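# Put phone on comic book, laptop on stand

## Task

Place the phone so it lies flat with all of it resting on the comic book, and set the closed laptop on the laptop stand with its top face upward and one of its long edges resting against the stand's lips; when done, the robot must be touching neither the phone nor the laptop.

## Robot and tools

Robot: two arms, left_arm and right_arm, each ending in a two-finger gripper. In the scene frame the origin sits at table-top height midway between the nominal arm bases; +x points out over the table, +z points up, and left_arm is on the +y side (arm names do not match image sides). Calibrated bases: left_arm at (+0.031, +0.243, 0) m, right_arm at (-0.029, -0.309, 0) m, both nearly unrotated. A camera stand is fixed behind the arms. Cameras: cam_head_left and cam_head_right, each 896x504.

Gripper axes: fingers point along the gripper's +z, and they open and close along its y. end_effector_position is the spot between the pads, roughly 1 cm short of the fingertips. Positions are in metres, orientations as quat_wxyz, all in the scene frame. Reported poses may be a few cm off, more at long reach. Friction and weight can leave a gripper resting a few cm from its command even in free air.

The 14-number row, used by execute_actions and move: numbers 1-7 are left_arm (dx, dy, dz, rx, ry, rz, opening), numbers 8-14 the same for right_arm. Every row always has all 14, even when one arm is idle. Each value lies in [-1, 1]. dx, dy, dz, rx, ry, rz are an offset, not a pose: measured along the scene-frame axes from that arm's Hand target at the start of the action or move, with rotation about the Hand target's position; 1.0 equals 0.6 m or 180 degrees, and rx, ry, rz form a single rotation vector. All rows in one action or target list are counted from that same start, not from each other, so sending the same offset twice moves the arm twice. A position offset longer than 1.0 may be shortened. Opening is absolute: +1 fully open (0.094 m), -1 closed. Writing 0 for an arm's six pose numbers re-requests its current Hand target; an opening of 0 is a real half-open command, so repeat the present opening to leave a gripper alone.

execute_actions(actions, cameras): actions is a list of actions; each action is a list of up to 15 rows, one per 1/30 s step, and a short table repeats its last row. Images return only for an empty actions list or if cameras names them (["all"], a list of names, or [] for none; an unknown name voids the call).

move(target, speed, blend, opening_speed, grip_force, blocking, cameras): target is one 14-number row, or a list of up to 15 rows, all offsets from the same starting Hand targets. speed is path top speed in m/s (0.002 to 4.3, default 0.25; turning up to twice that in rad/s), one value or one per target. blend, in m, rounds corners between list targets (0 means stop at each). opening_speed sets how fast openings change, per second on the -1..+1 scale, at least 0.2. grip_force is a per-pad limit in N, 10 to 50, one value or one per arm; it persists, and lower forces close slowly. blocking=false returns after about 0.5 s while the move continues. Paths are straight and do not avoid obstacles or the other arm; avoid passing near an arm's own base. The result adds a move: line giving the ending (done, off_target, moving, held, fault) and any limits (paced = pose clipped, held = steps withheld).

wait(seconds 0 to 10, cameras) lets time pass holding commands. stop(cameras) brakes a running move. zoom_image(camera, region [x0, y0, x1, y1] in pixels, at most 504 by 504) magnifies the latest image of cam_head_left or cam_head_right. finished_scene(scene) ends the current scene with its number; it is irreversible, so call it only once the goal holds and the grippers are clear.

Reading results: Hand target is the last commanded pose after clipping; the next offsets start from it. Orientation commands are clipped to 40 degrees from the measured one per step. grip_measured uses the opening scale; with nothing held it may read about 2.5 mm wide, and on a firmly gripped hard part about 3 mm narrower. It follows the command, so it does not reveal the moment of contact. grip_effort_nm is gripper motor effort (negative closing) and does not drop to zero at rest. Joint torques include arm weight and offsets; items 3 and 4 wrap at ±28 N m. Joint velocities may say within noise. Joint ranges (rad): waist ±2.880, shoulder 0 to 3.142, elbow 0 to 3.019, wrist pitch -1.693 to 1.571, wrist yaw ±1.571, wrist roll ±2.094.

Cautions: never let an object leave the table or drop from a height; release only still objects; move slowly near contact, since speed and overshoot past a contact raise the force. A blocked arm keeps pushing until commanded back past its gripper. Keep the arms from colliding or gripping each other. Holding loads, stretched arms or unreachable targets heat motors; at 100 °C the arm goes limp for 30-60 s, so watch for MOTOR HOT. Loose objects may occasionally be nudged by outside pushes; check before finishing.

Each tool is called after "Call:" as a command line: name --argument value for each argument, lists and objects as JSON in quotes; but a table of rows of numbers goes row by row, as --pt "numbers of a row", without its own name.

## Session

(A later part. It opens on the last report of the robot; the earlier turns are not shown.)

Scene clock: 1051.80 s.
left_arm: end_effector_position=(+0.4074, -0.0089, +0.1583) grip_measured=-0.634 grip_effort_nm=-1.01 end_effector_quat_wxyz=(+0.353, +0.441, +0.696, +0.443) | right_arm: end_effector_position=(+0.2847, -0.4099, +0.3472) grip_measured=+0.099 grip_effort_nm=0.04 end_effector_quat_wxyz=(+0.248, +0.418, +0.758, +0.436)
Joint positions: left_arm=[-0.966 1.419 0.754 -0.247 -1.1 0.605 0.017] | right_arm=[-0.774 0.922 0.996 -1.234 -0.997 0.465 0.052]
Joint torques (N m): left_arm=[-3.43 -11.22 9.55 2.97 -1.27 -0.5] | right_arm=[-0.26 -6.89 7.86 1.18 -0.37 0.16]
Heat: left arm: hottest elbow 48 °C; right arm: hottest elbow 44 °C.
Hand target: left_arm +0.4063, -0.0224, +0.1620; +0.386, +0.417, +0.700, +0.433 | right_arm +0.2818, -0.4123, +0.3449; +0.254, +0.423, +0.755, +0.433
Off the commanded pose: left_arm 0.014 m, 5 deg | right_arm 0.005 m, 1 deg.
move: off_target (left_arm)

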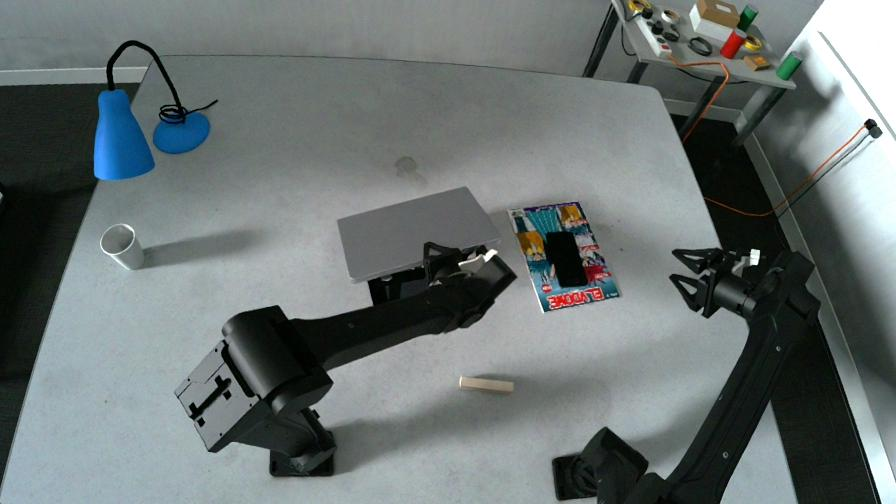

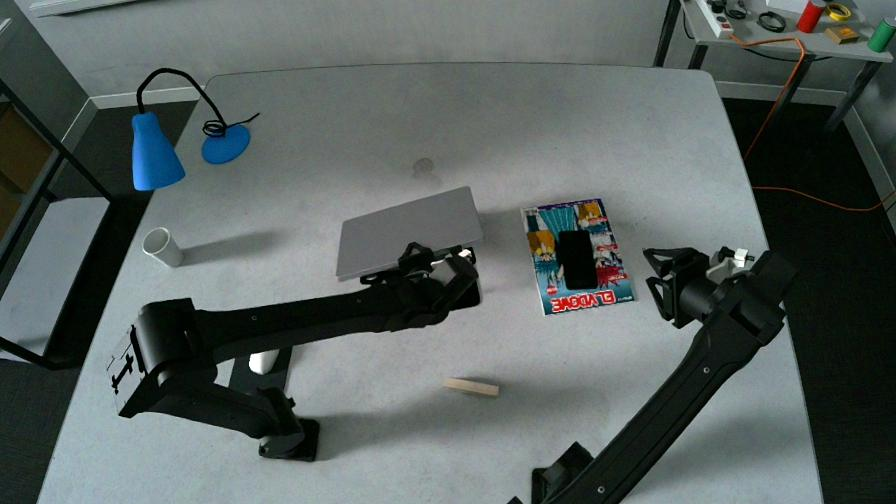

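Call:
move --target '[0,0,0.03,-0.015,0.065,0,-1,0,0,0,0,0,0,0.1]' --speed 0.06 --cameras '["all"]'

Call:
zoom_image --camera "cam_head_right" --region '[320, 170, 520, 310]'

Call:
zoom_image --camera "cam_head_left" --region '[320, 170, 520, 310]'

Scene clock: 1074.13 s.
left_arm: end_effector_position=(+0.3959, -0.0102, +0.1476) grip_measured=-0.637 grip_effort_nm=-1.01 end_effector_quat_wxyz=(+0.282, +0.497, +0.721, +0.393) | right_arm: end_effector_position=(+0.2847, -0.4099, +0.3472) grip_measured=+0.099 grip_effort_nm=0.04 end_effector_quat_wxyz=(+0.248, +0.418, +0.758, +0.436)
Joint positions: left_arm=[-0.956 1.405 0.829 -0.556 -0.943 0.506 0.017] | right_arm=[-0.774 0.922 0.996 -1.234 -0.997 0.465 0.052]
Joint torques (N m): left_arm=[-1.03 -14.8 14.06 0.14 -0.4 -0.78] | right_arm=[-0.32 -6.77 7.87 1.18 -0.37 0.15]
Motor temperatures (°C): left_arm=[22 27 44 24 35 24 29] | right_arm=[26 33 44 25 32 24 27]
Heat: left arm: hottest elbow 44 °C; right arm: hottest elbow 44 °C.
Hand target: left_arm +0.4062, -0.0225, +0.1799; +0.322, +0.450, +0.745, +0.371 | right_arm +0.2818, -0.4123, +0.3449; +0.254, +0.423, +0.755, +0.433
Off the commanded pose: left_arm 0.036 m, 8 deg | right_arm 0.005 m, 1 deg.
move: off_target (left_arm)

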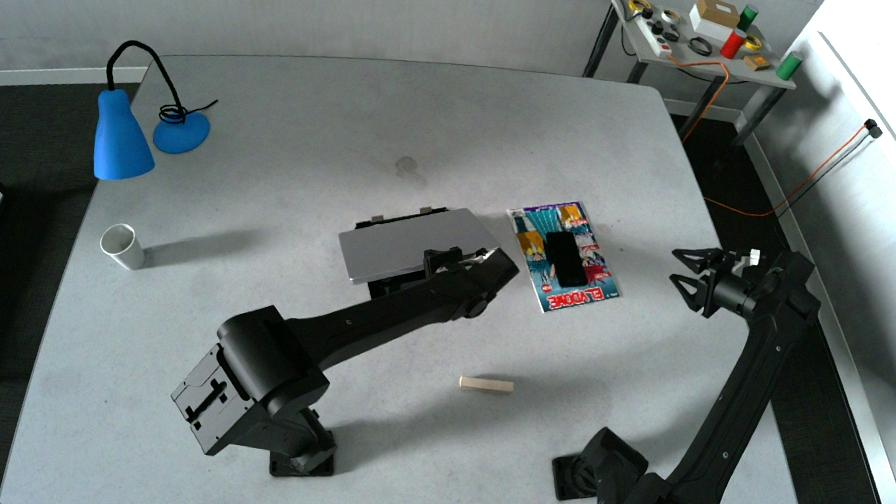

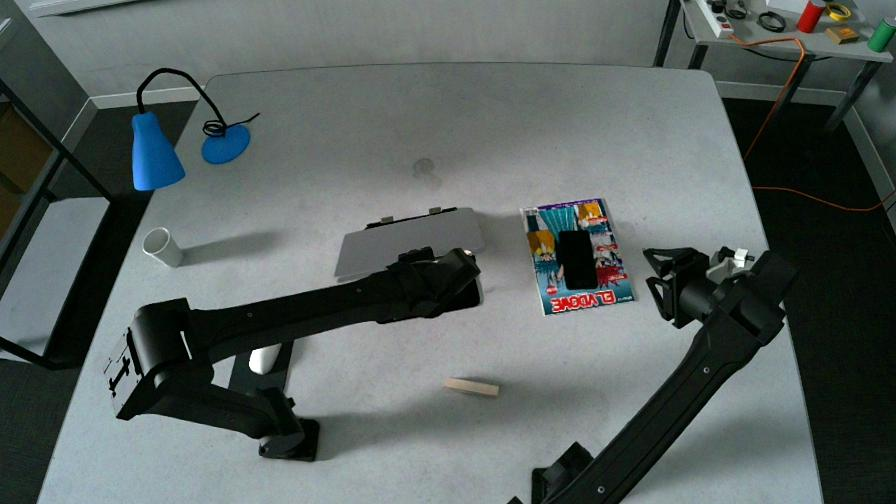

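Scaled by 2.520.

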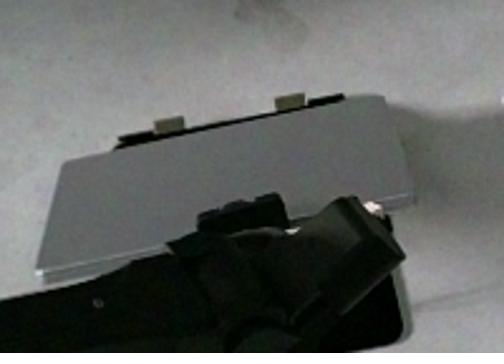

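Scaled by 2.520.

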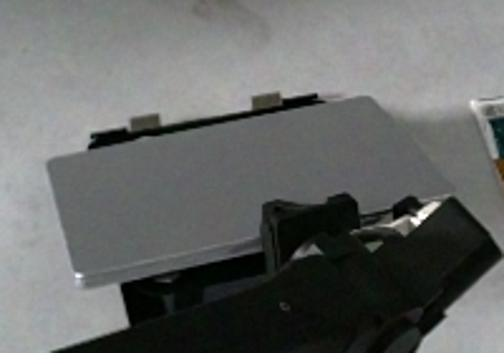

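Call:
move --target '[0,0,0,0,0,0,-0.45,0,0,0,0,0,0,0.1]' --opening_speed 0.2 --cameras '["all"]'

Call:
zoom_image --camera "cam_head_right" --region '[320, 170, 520, 310]'

Call:
zoom_image --camera "cam_head_left" --region '[320, 170, 520, 310]'

Scene clock: 1080.83 s.
left_arm: end_effector_position=(+0.3955, -0.0074, +0.1534) grip_measured=-0.452 grip_effort_nm=0.14 end_effector_quat_wxyz=(+0.297, +0.467, +0.740, +0.383) | right_arm: end_effector_position=(+0.2847, -0.4099, +0.3472) grip_measured=+0.099 grip_effort_nm=0.04 end_effector_quat_wxyz=(+0.248, +0.418, +0.758, +0.436)
Joint positions: left_arm=[-0.953 1.39 0.832 -0.574 -0.944 0.428 0.026] | right_arm=[-0.774 0.922 0.996 -1.234 -0.997 0.465 0.052]
Joint torques (N m): left_arm=[-1.44 -12.4 14.64 0.55 -0.38 -0.13] | right_arm=[-0.26 -6.83 7.84 1.16 -0.37 0.16]
Heat: left arm: hottest elbow 44 °C; right arm: hottest elbow 44 °C.
Hand target: left_arm +0.4063, -0.0223, +0.1799; +0.322, +0.450, +0.746, +0.371 | right_arm +0.2818, -0.4123, +0.3449; +0.254, +0.423, +0.755, +0.433
Off the commanded pose: left_arm 0.032 m, 4 deg | right_arm 0.005 m, 1 deg.
move: off_target (left_arm)

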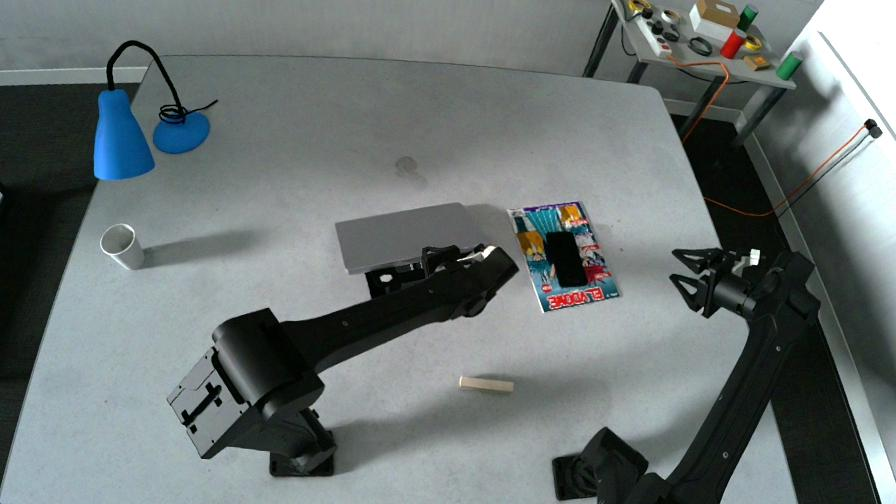

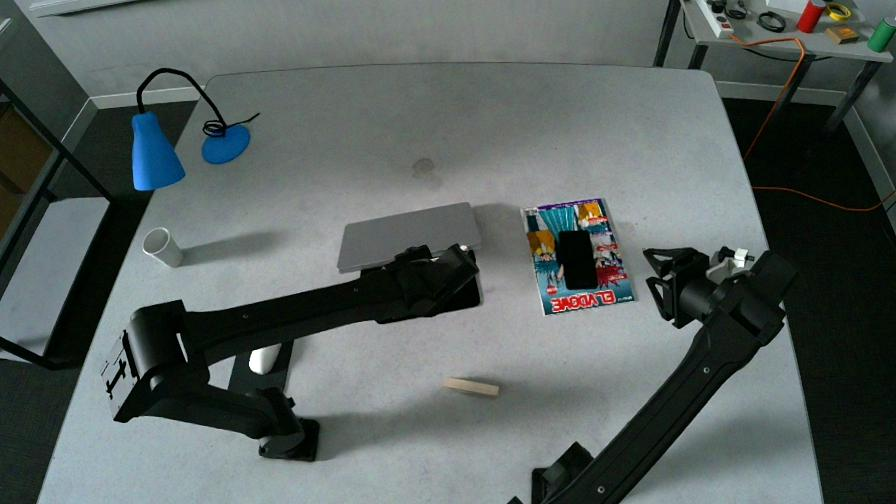

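Scaled by 2.520.

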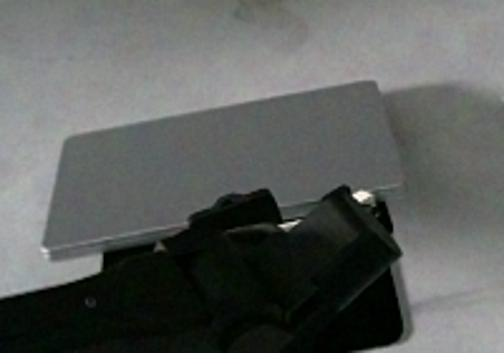

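Scaled by 2.520.

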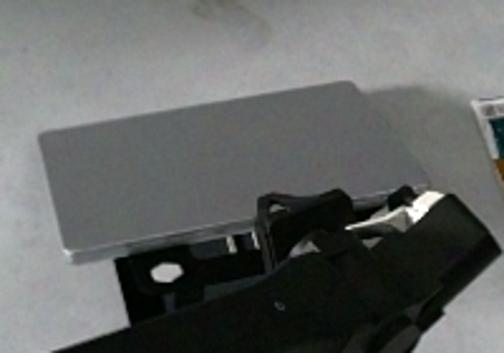

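Call:
move --target '[-0.018,-0.004,-0.035,0.006,-0.03,0,-0.45,0,0,0,0,0,0,0.1]' --speed 0.06 --cameras '["all"]'

Call:
zoom_image --camera "cam_head_right" --region '[320, 170, 520, 310]'

Call:
zoom_image --camera "cam_head_left" --region '[320, 170, 520, 310]'

Scene clock: 1094.83 s.
left_arm: end_effector_position=(+0.3994, -0.0201, +0.1645) grip_measured=-0.452 grip_effort_nm=0.13 end_effector_quat_wxyz=(+0.349, +0.431, +0.730, +0.400) | right_arm: end_effector_position=(+0.2847, -0.4099, +0.3472) grip_measured=+0.099 grip_effort_nm=0.04 end_effector_quat_wxyz=(+0.248, +0.418, +0.758, +0.436)
Joint positions: left_arm=[-0.984 1.403 0.816 -0.442 -1.037 0.425 0.026] | right_arm=[-0.774 0.922 0.996 -1.234 -0.997 0.465 0.052]
Joint torques (N m): left_arm=[-2.84 -10.7 8.5 1.66 -0.62 -0.08] | right_arm=[-0.32 -6.95 7.88 1.17 -0.37 0.16]
Heat: left arm: hottest elbow 44 °C; right arm: hottest elbow 44 °C.
Hand target: left_arm +0.3955, -0.0248, +0.1590; +0.353, +0.435, +0.726, +0.399 | right_arm +0.2818, -0.4123, +0.3449; +0.254, +0.423, +0.755, +0.433
Off the commanded pose: left_arm 0.008 m, 1 deg | right_arm 0.005 m, 1 deg.
move: done

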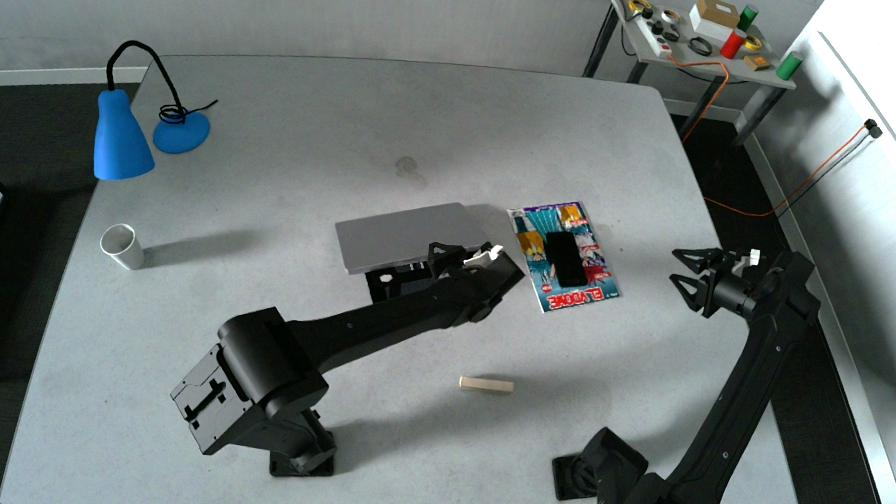

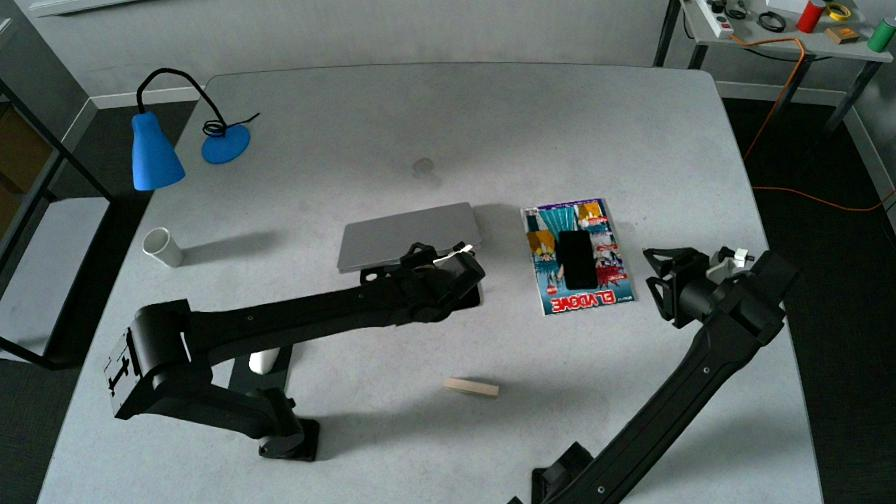

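Scaled by 2.520.

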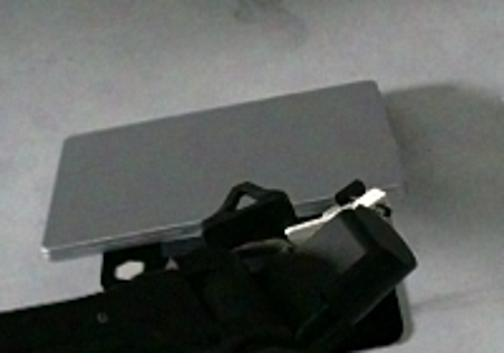

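Scaled by 2.520.

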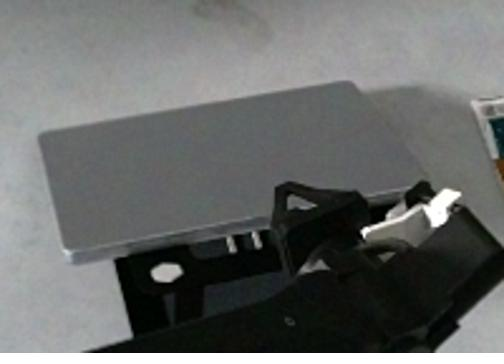

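Call:
move --target '[-0.04,-0.013,0.02,0,0,0,-0.45,0,0,0,0,0,0,0.1]' --speed 0.04 --cameras '["all"]'

Call:
zoom_image --camera "cam_head_right" --region '[320, 170, 520, 310]'

Call:
zoom_image --camera "cam_head_left" --region '[320, 170, 520, 310]'

Scene clock: 1111.93 s.
left_arm: end_effector_position=(+0.3750, -0.0248, +0.1622) grip_measured=-0.452 grip_effort_nm=0.13 end_effector_quat_wxyz=(+0.343, +0.436, +0.726, +0.407) | right_arm: end_effector_position=(+0.2847, -0.4099, +0.3472) grip_measured=+0.099 grip_effort_nm=0.03 end_effector_quat_wxyz=(+0.248, +0.418, +0.758, +0.436)
Joint positions: left_arm=[-1.046 1.399 0.816 -0.557 -1.073 0.322 0.026] | right_arm=[-0.774 0.922 0.996 -1.234 -0.997 0.465 0.052]
Joint torques (N m): left_arm=[-2.32 -12.51 10.71 0.34 -0.46 -0.18] | right_arm=[-0.38 -6.95 7.86 1.18 -0.38 0.15]
Heat: left arm: hottest elbow 42 °C; right arm: hottest elbow 44 °C.
Hand target: left_arm +0.3715, -0.0326, +0.1710; +0.352, +0.435, +0.726, +0.399 | right_arm +0.2818, -0.4123, +0.3449; +0.254, +0.423, +0.755, +0.433
Off the commanded pose: left_arm 0.012 m, 1 deg | right_arm 0.005 m, 1 deg.
move: off_target (left_arm)

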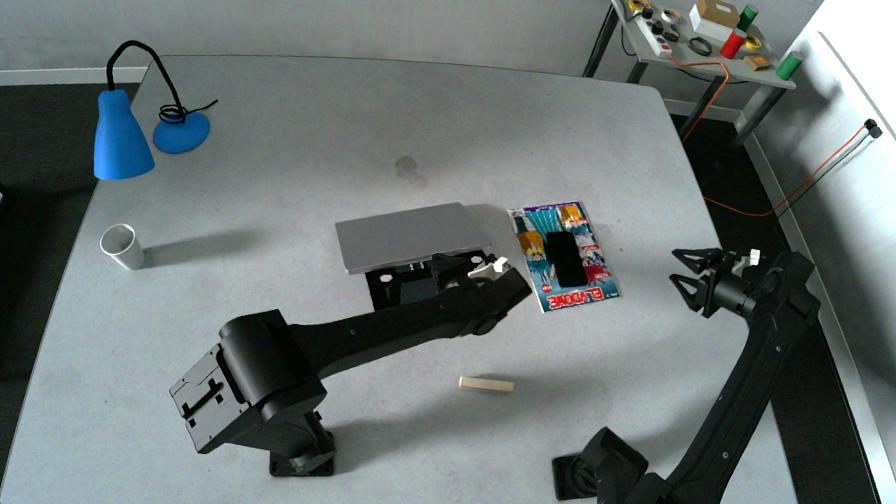

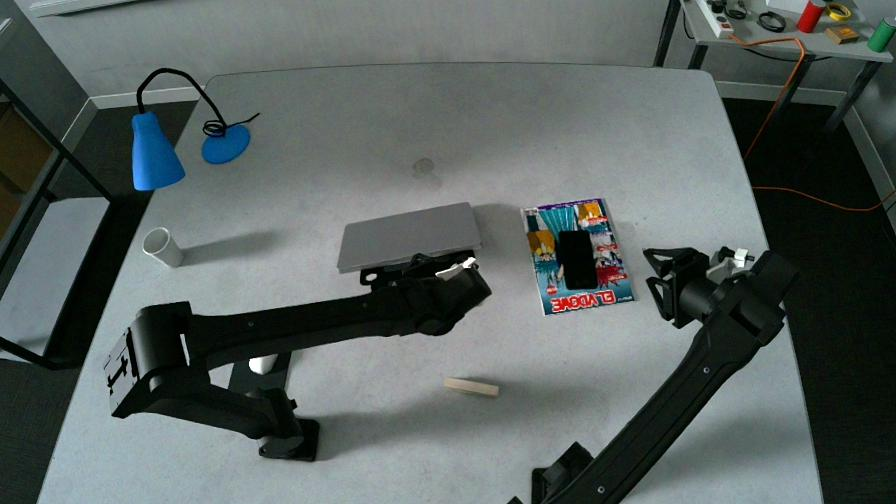

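Scaled by 2.520.

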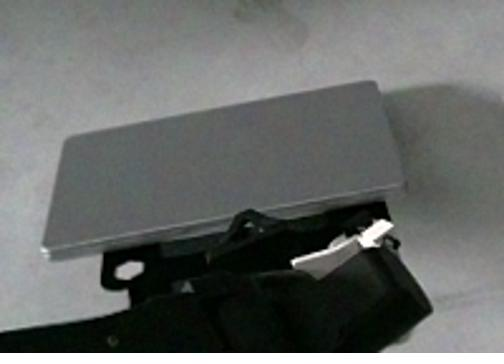

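Scaled by 2.520.

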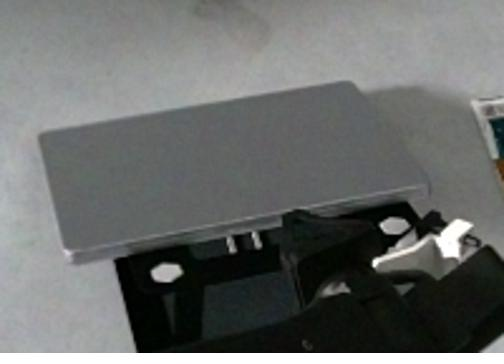

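Call:
move --target '[-0.06,-0.02,0.02,0,0,0,-0.45,0,0,0,0,0,0,0.1]' --speed 0.04 --cameras '["all"]'

Call:
zoom_image --camera "cam_head_right" --region '[320, 170, 520, 310]'

Call:
zoom_image --camera "cam_head_left" --region '[320, 170, 520, 310]'

Scene clock: 1131.40 s.
left_arm: end_effector_position=(+0.3317, -0.0248, +0.1616) grip_measured=-0.452 grip_effort_nm=0.13 end_effector_quat_wxyz=(+0.330, +0.446, +0.722, +0.413) | right_arm: end_effector_position=(+0.2847, -0.4099, +0.3472) grip_measured=+0.099 grip_effort_nm=0.04 end_effector_quat_wxyz=(+0.248, +0.418, +0.758, +0.436)
Joint positions: left_arm=[-1.15 1.381 0.816 -0.794 -1.102 0.116 0.026] | right_arm=[-0.774 0.922 0.996 -1.234 -0.997 0.465 0.052]
Joint torques (N m): left_arm=[-2.84 -11.93 13.98 0.14 -0.72 -0.15] | right_arm=[-0.32 -6.89 7.88 1.18 -0.37 0.16]
Heat: left arm: hottest elbow 41 °C; right arm: hottest elbow 44 °C.
Hand target: left_arm +0.3354, -0.0446, +0.1830; +0.353, +0.435, +0.726, +0.399 | right_arm +0.2818, -0.4123, +0.3449; +0.254, +0.423, +0.755, +0.433
Off the commanded pose: left_arm 0.029 m, 3 deg | right_arm 0.005 m, 1 deg.
move: off_target (left_arm)

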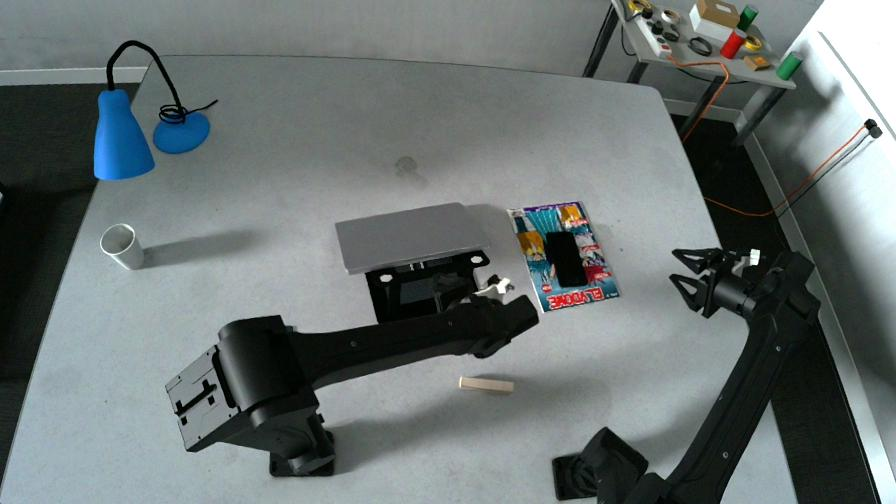

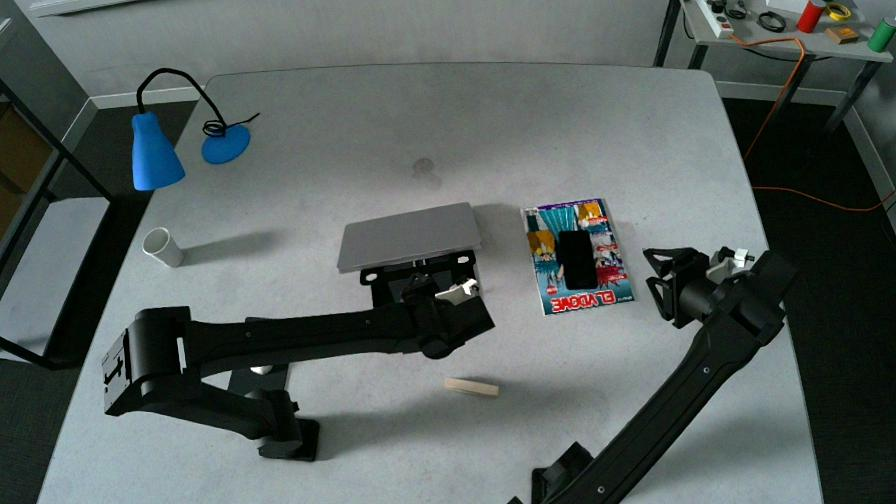

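Scaled by 2.520.

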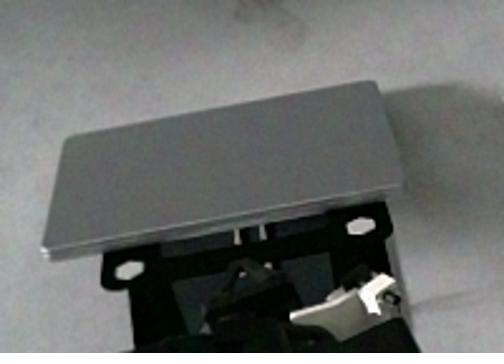

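Scaled by 2.520.

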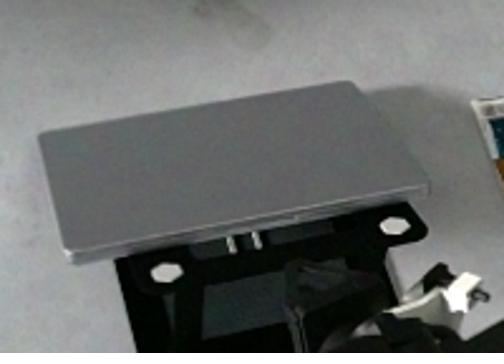

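Call:
move --target '[-0.15,0.15,0.15,0,0,0,-0.45,0,0,0,0,0,0,0.1]' --speed 0.2 --cameras '["all"]'

Call:
zoom_image --camera "cam_head_right" --region '[320, 190, 500, 330]'

Call:
zoom_image --camera "cam_head_left" --region '[320, 190, 500, 330]'

Scene clock: 1138.00 s.
left_arm: end_effector_position=(+0.2465, +0.0556, +0.2635) grip_measured=-0.452 grip_effort_nm=0.13 end_effector_quat_wxyz=(+0.344, +0.436, +0.726, +0.406) | right_arm: end_effector_position=(+0.2847, -0.4099, +0.3472) grip_measured=+0.099 grip_effort_nm=0.04 end_effector_quat_wxyz=(+0.248, +0.418, +0.758, +0.436)
Joint positions: left_arm=[-1.322 1.016 0.816 -1.474 -1.121 -0.276 0.026] | right_arm=[-0.774 0.922 0.996 -1.234 -0.997 0.465 0.052]
Joint torques (N m): left_arm=[-1.85 -4.78 13.05 -0.08 -0.56 -0.14] | right_arm=[-0.21 -6.83 7.86 1.22 -0.37 0.16]
Heat: left arm: hottest elbow 41 °C; right arm: hottest elbow 44 °C.
Hand target: left_arm +0.2455, +0.0454, +0.2730; +0.353, +0.435, +0.726, +0.399 | right_arm +0.2818, -0.4123, +0.3449; +0.254, +0.423, +0.755, +0.433
Off the commanded pose: left_arm 0.014 m, 1 deg | right_arm 0.005 m, 1 deg.
move: off_target (left_arm)

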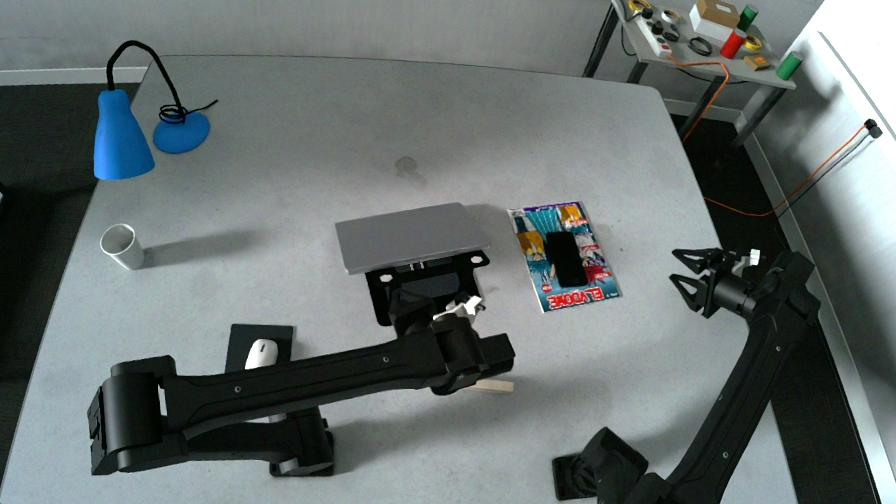

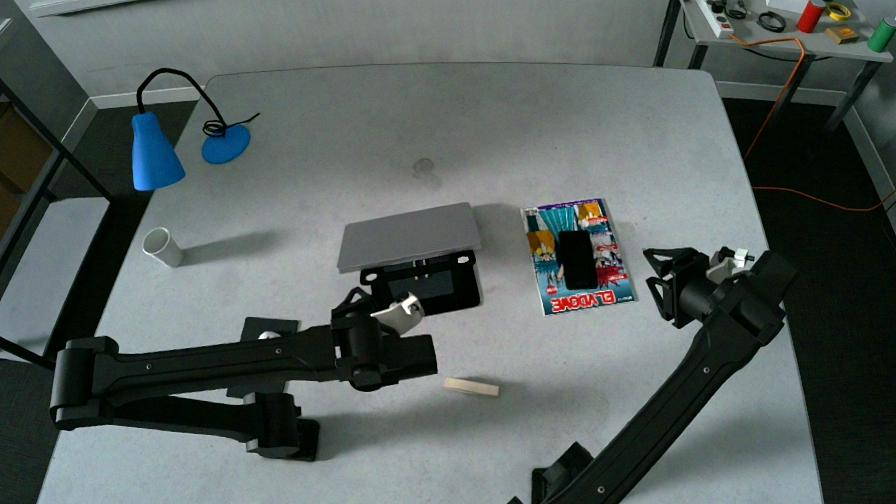

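Scaled by 2.800.

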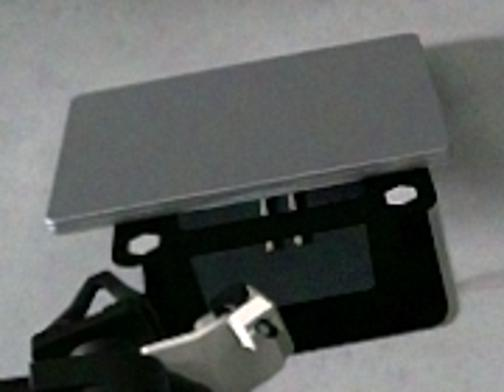

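Scaled by 2.800.

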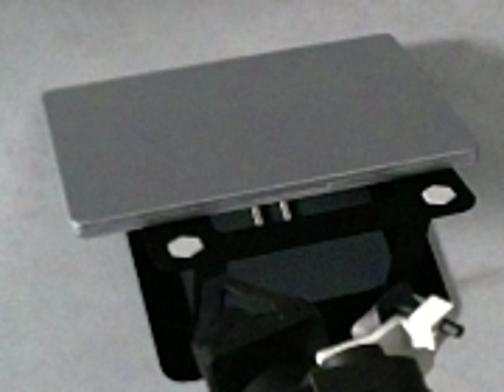

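Call:
zoom_image --camera "cam_head_left" --region '[325, 190, 395, 230]'

Call:
zoom_image --camera "cam_head_left" --region '[395, 190, 465, 230]'

Call:
zoom_image --camera "cam_head_right" --region '[335, 190, 405, 230]'

Call:
zoom_image --camera "cam_head_right" --region '[405, 190, 475, 230]'

Call:
zoom_image --camera "cam_head_left" --region '[340, 230, 500, 310]'

Scaled by 7.200.

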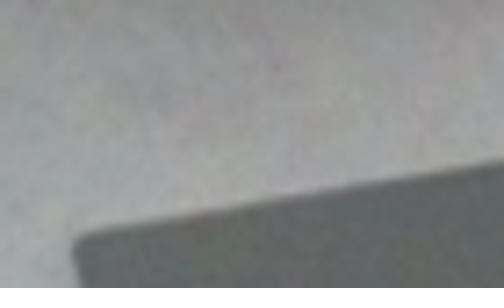

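Scaled by 7.200.

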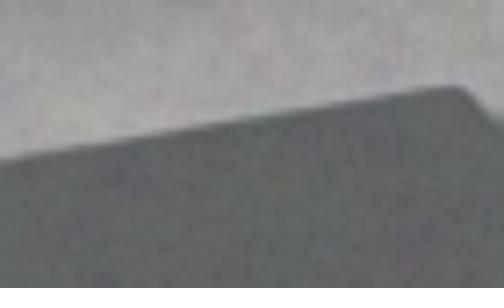

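Scaled by 7.200.

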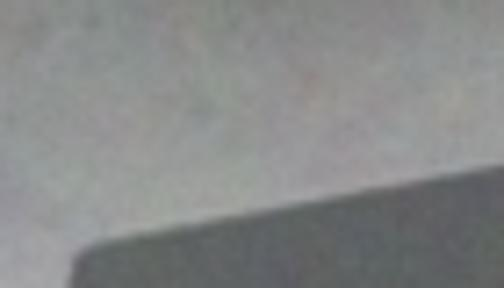

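Scaled by 7.200.

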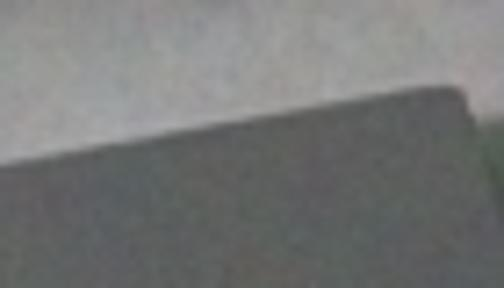

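Scaled by 3.150.

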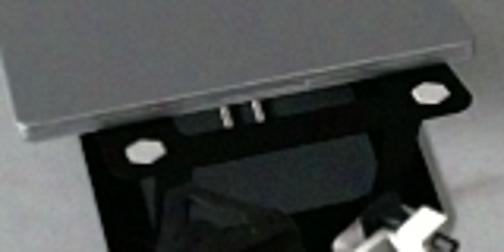

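Call:
move --target '[0.124,-0.092,-0.102,0.041,0.047,-0.059,-1,0,0,0,0,0,0,0.1]' --speed 0.12 --grip_force '[20,50]' --cameras '["all"]'

Call:
zoom_image --camera "cam_head_right" --region '[320, 190, 500, 330]'

Call:
zoom_image --camera "cam_head_left" --region '[320, 190, 500, 330]'

Scene clock: 1181.13 s.
left_arm: end_effector_position=(+0.3164, -0.0147, +0.2176) grip_measured=-0.964 grip_effort_nm=-0.45 end_effector_quat_wxyz=(+0.309, +0.552, +0.677, +0.375) | right_arm: end_effector_position=(+0.2847, -0.4099, +0.3472) grip_measured=+0.099 grip_effort_nm=0.04 end_effector_quat_wxyz=(+0.248, +0.418, +0.758, +0.436)
Joint positions: left_arm=[-1.141 1.154 0.816 -0.841 -0.963 0.462 0.002] | right_arm=[-0.774 0.922 0.996 -1.234 -0.997 0.465 0.052]
Joint torques (N m): left_arm=[-0.09 -8.35 9.26 1.29 -0.38 0.01] | right_arm=[-0.38 -6.77 7.86 1.18 -0.37 0.15]
Heat: left arm: hottest elbow 41 °C; right arm: hottest elbow 44 °C.
Hand target: left_arm +0.3198, -0.0098, +0.2117; +0.305, +0.550, +0.679, +0.378 | right_arm +0.2818, -0.4123, +0.3449; +0.254, +0.423, +0.755, +0.433
Off the commanded pose: left_arm 0.008 m, 1 deg | right_arm 0.005 m, 1 deg.
grip_force (N): 20, 50
move: done

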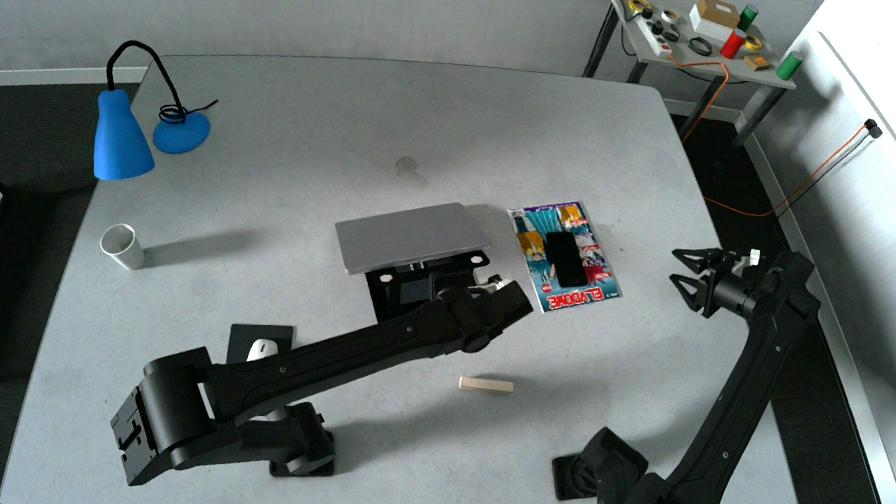

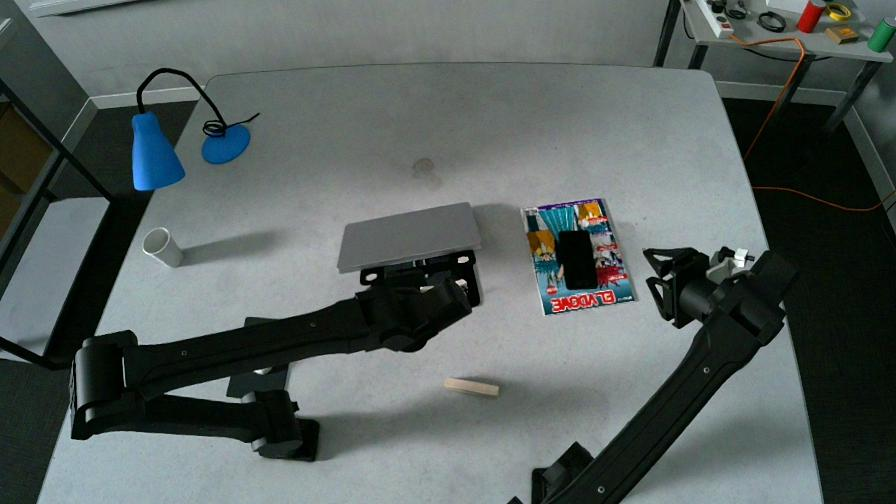

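Scaled by 2.800.

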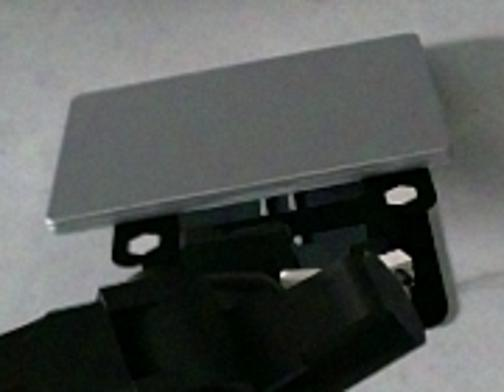

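Scaled by 2.800.

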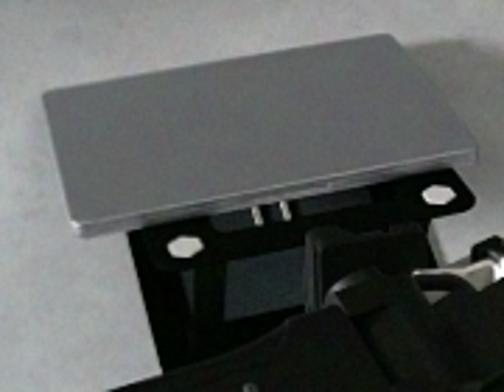

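Call:
move --target '[0.047,0.025,-0.048,0,0,0,-1,0,0,0,0,0,0,0.1]' --speed 0.06 --cameras '["all"]'

Call:
zoom_image --camera "cam_head_left" --region '[380, 220, 500, 310]'

Call:
zoom_image --camera "cam_head_right" --region '[360, 220, 480, 310]'

Scene clock: 1186.67 s.
left_arm: end_effector_position=(+0.3445, +0.0011, +0.1895) grip_measured=-0.964 grip_effort_nm=-0.45 end_effector_quat_wxyz=(+0.310, +0.551, +0.678, +0.375) | right_arm: end_effector_position=(+0.2847, -0.4099, +0.3472) grip_measured=+0.099 grip_effort_nm=0.04 end_effector_quat_wxyz=(+0.248, +0.418, +0.758, +0.436)
Joint positions: left_arm=[-1.04 1.167 0.735 -0.621 -0.919 0.614 0.002] | right_arm=[-0.774 0.922 0.996 -1.234 -0.997 0.465 0.052]
Joint torques (N m): left_arm=[-0.21 -8.06 9.39 1.74 -0.36 0.05] | right_arm=[-0.38 -6.95 7.84 1.2 -0.37 0.15]
Motor temperatures (°C): left_arm=[22 26 41 24 30 24 28] | right_arm=[26 33 44 25 29 24 26]
Heat: left arm: hottest elbow 41 °C; right arm: hottest elbow 44 °C.
Hand target: left_arm +0.3481, +0.0052, +0.1831; +0.305, +0.550, +0.680, +0.377 | right_arm +0.2818, -0.4123, +0.3449; +0.254, +0.423, +0.755, +0.433
Off the commanded pose: left_arm 0.009 m, 1 deg | right_arm 0.005 m, 1 deg.
grip_force (N): 20, 50
move: done

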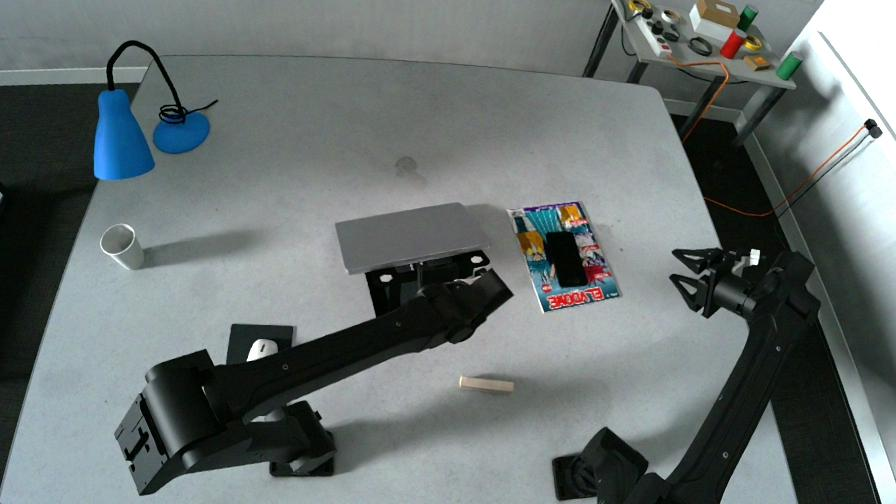

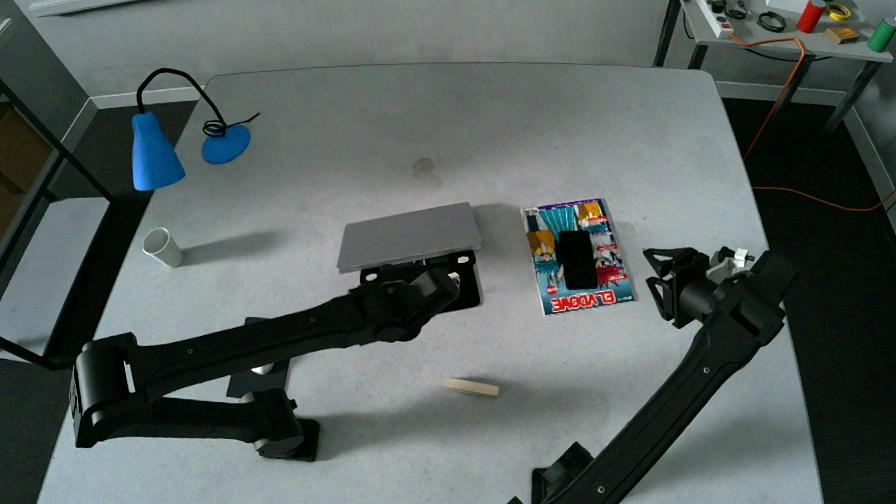

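Scaled by 4.200.

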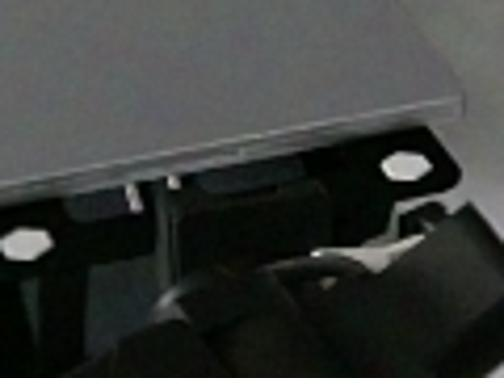

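Scaled by 4.200.

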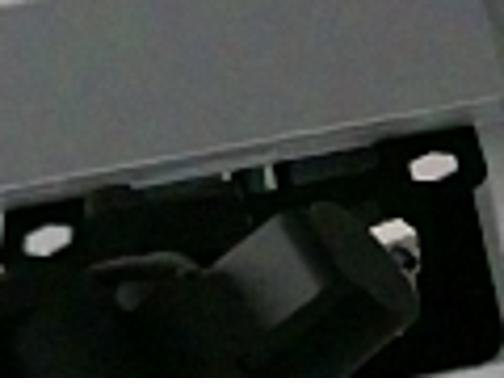

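Call:
move --target '[0.05,0.01,-0.042,0,0,0,-1,0,0,0,0,0,0,0.1]' --speed 0.04 --cameras '["all"]'

Call:
zoom_image --camera "cam_head_left" --region '[320, 190, 500, 330]'

Call:
zoom_image --camera "cam_head_right" --region '[320, 190, 500, 330]'

Scene clock: 1191.30 s.
left_arm: end_effector_position=(+0.3747, +0.0065, +0.1642) grip_measured=-0.964 grip_effort_nm=-0.45 end_effector_quat_wxyz=(+0.309, +0.551, +0.678, +0.375) | right_arm: end_effector_position=(+0.2847, -0.4099, +0.3472) grip_measured=+0.099 grip_effort_nm=0.04 end_effector_quat_wxyz=(+0.248, +0.418, +0.758, +0.436)
Joint positions: left_arm=[-0.954 1.232 0.701 -0.431 -0.873 0.73 0.002] | right_arm=[-0.774 0.922 0.996 -1.234 -0.997 0.465 0.052]
Joint torques (N m): left_arm=[0.73 -9.17 9.05 2.02 -0.32 -0.01] | right_arm=[-0.32 -6.95 7.84 1.2 -0.37 0.16]
Heat: left arm: hottest elbow 41 °C; right arm: hottest elbow 44 °C.
Hand target: left_arm +0.3781, +0.0113, +0.1578; +0.305, +0.550, +0.680, +0.378 | right_arm +0.2818, -0.4123, +0.3449; +0.254, +0.423, +0.755, +0.433
Off the commanded pose: left_arm 0.009 m, 1 deg | right_arm 0.005 m, 1 deg.
grip_force (N): 20, 50
move: done

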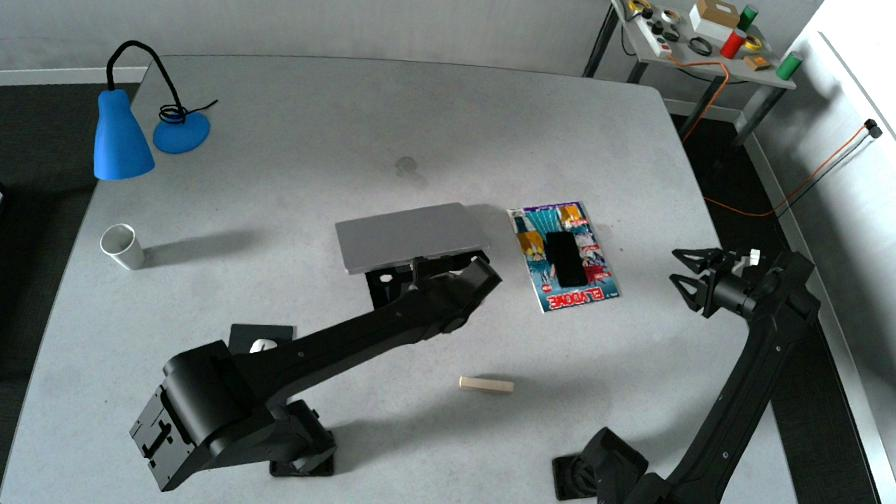

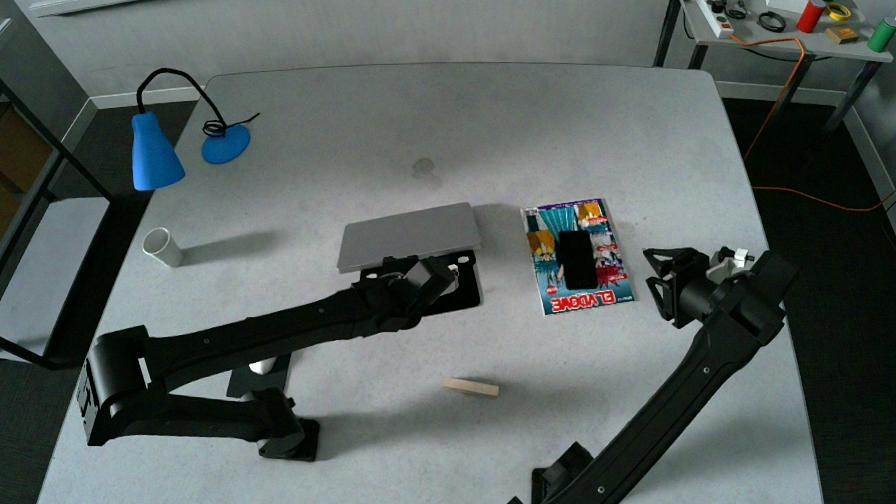

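Scaled by 2.800.

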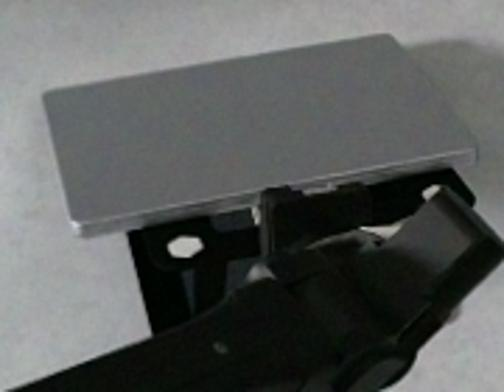

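Scaled by 2.800.

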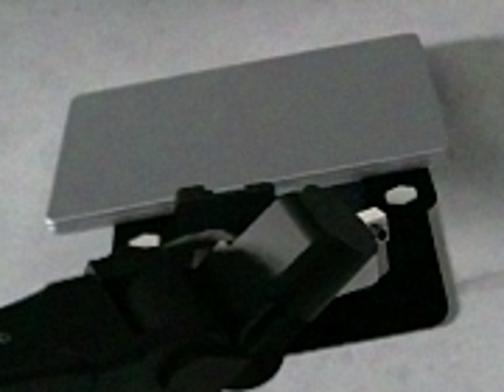

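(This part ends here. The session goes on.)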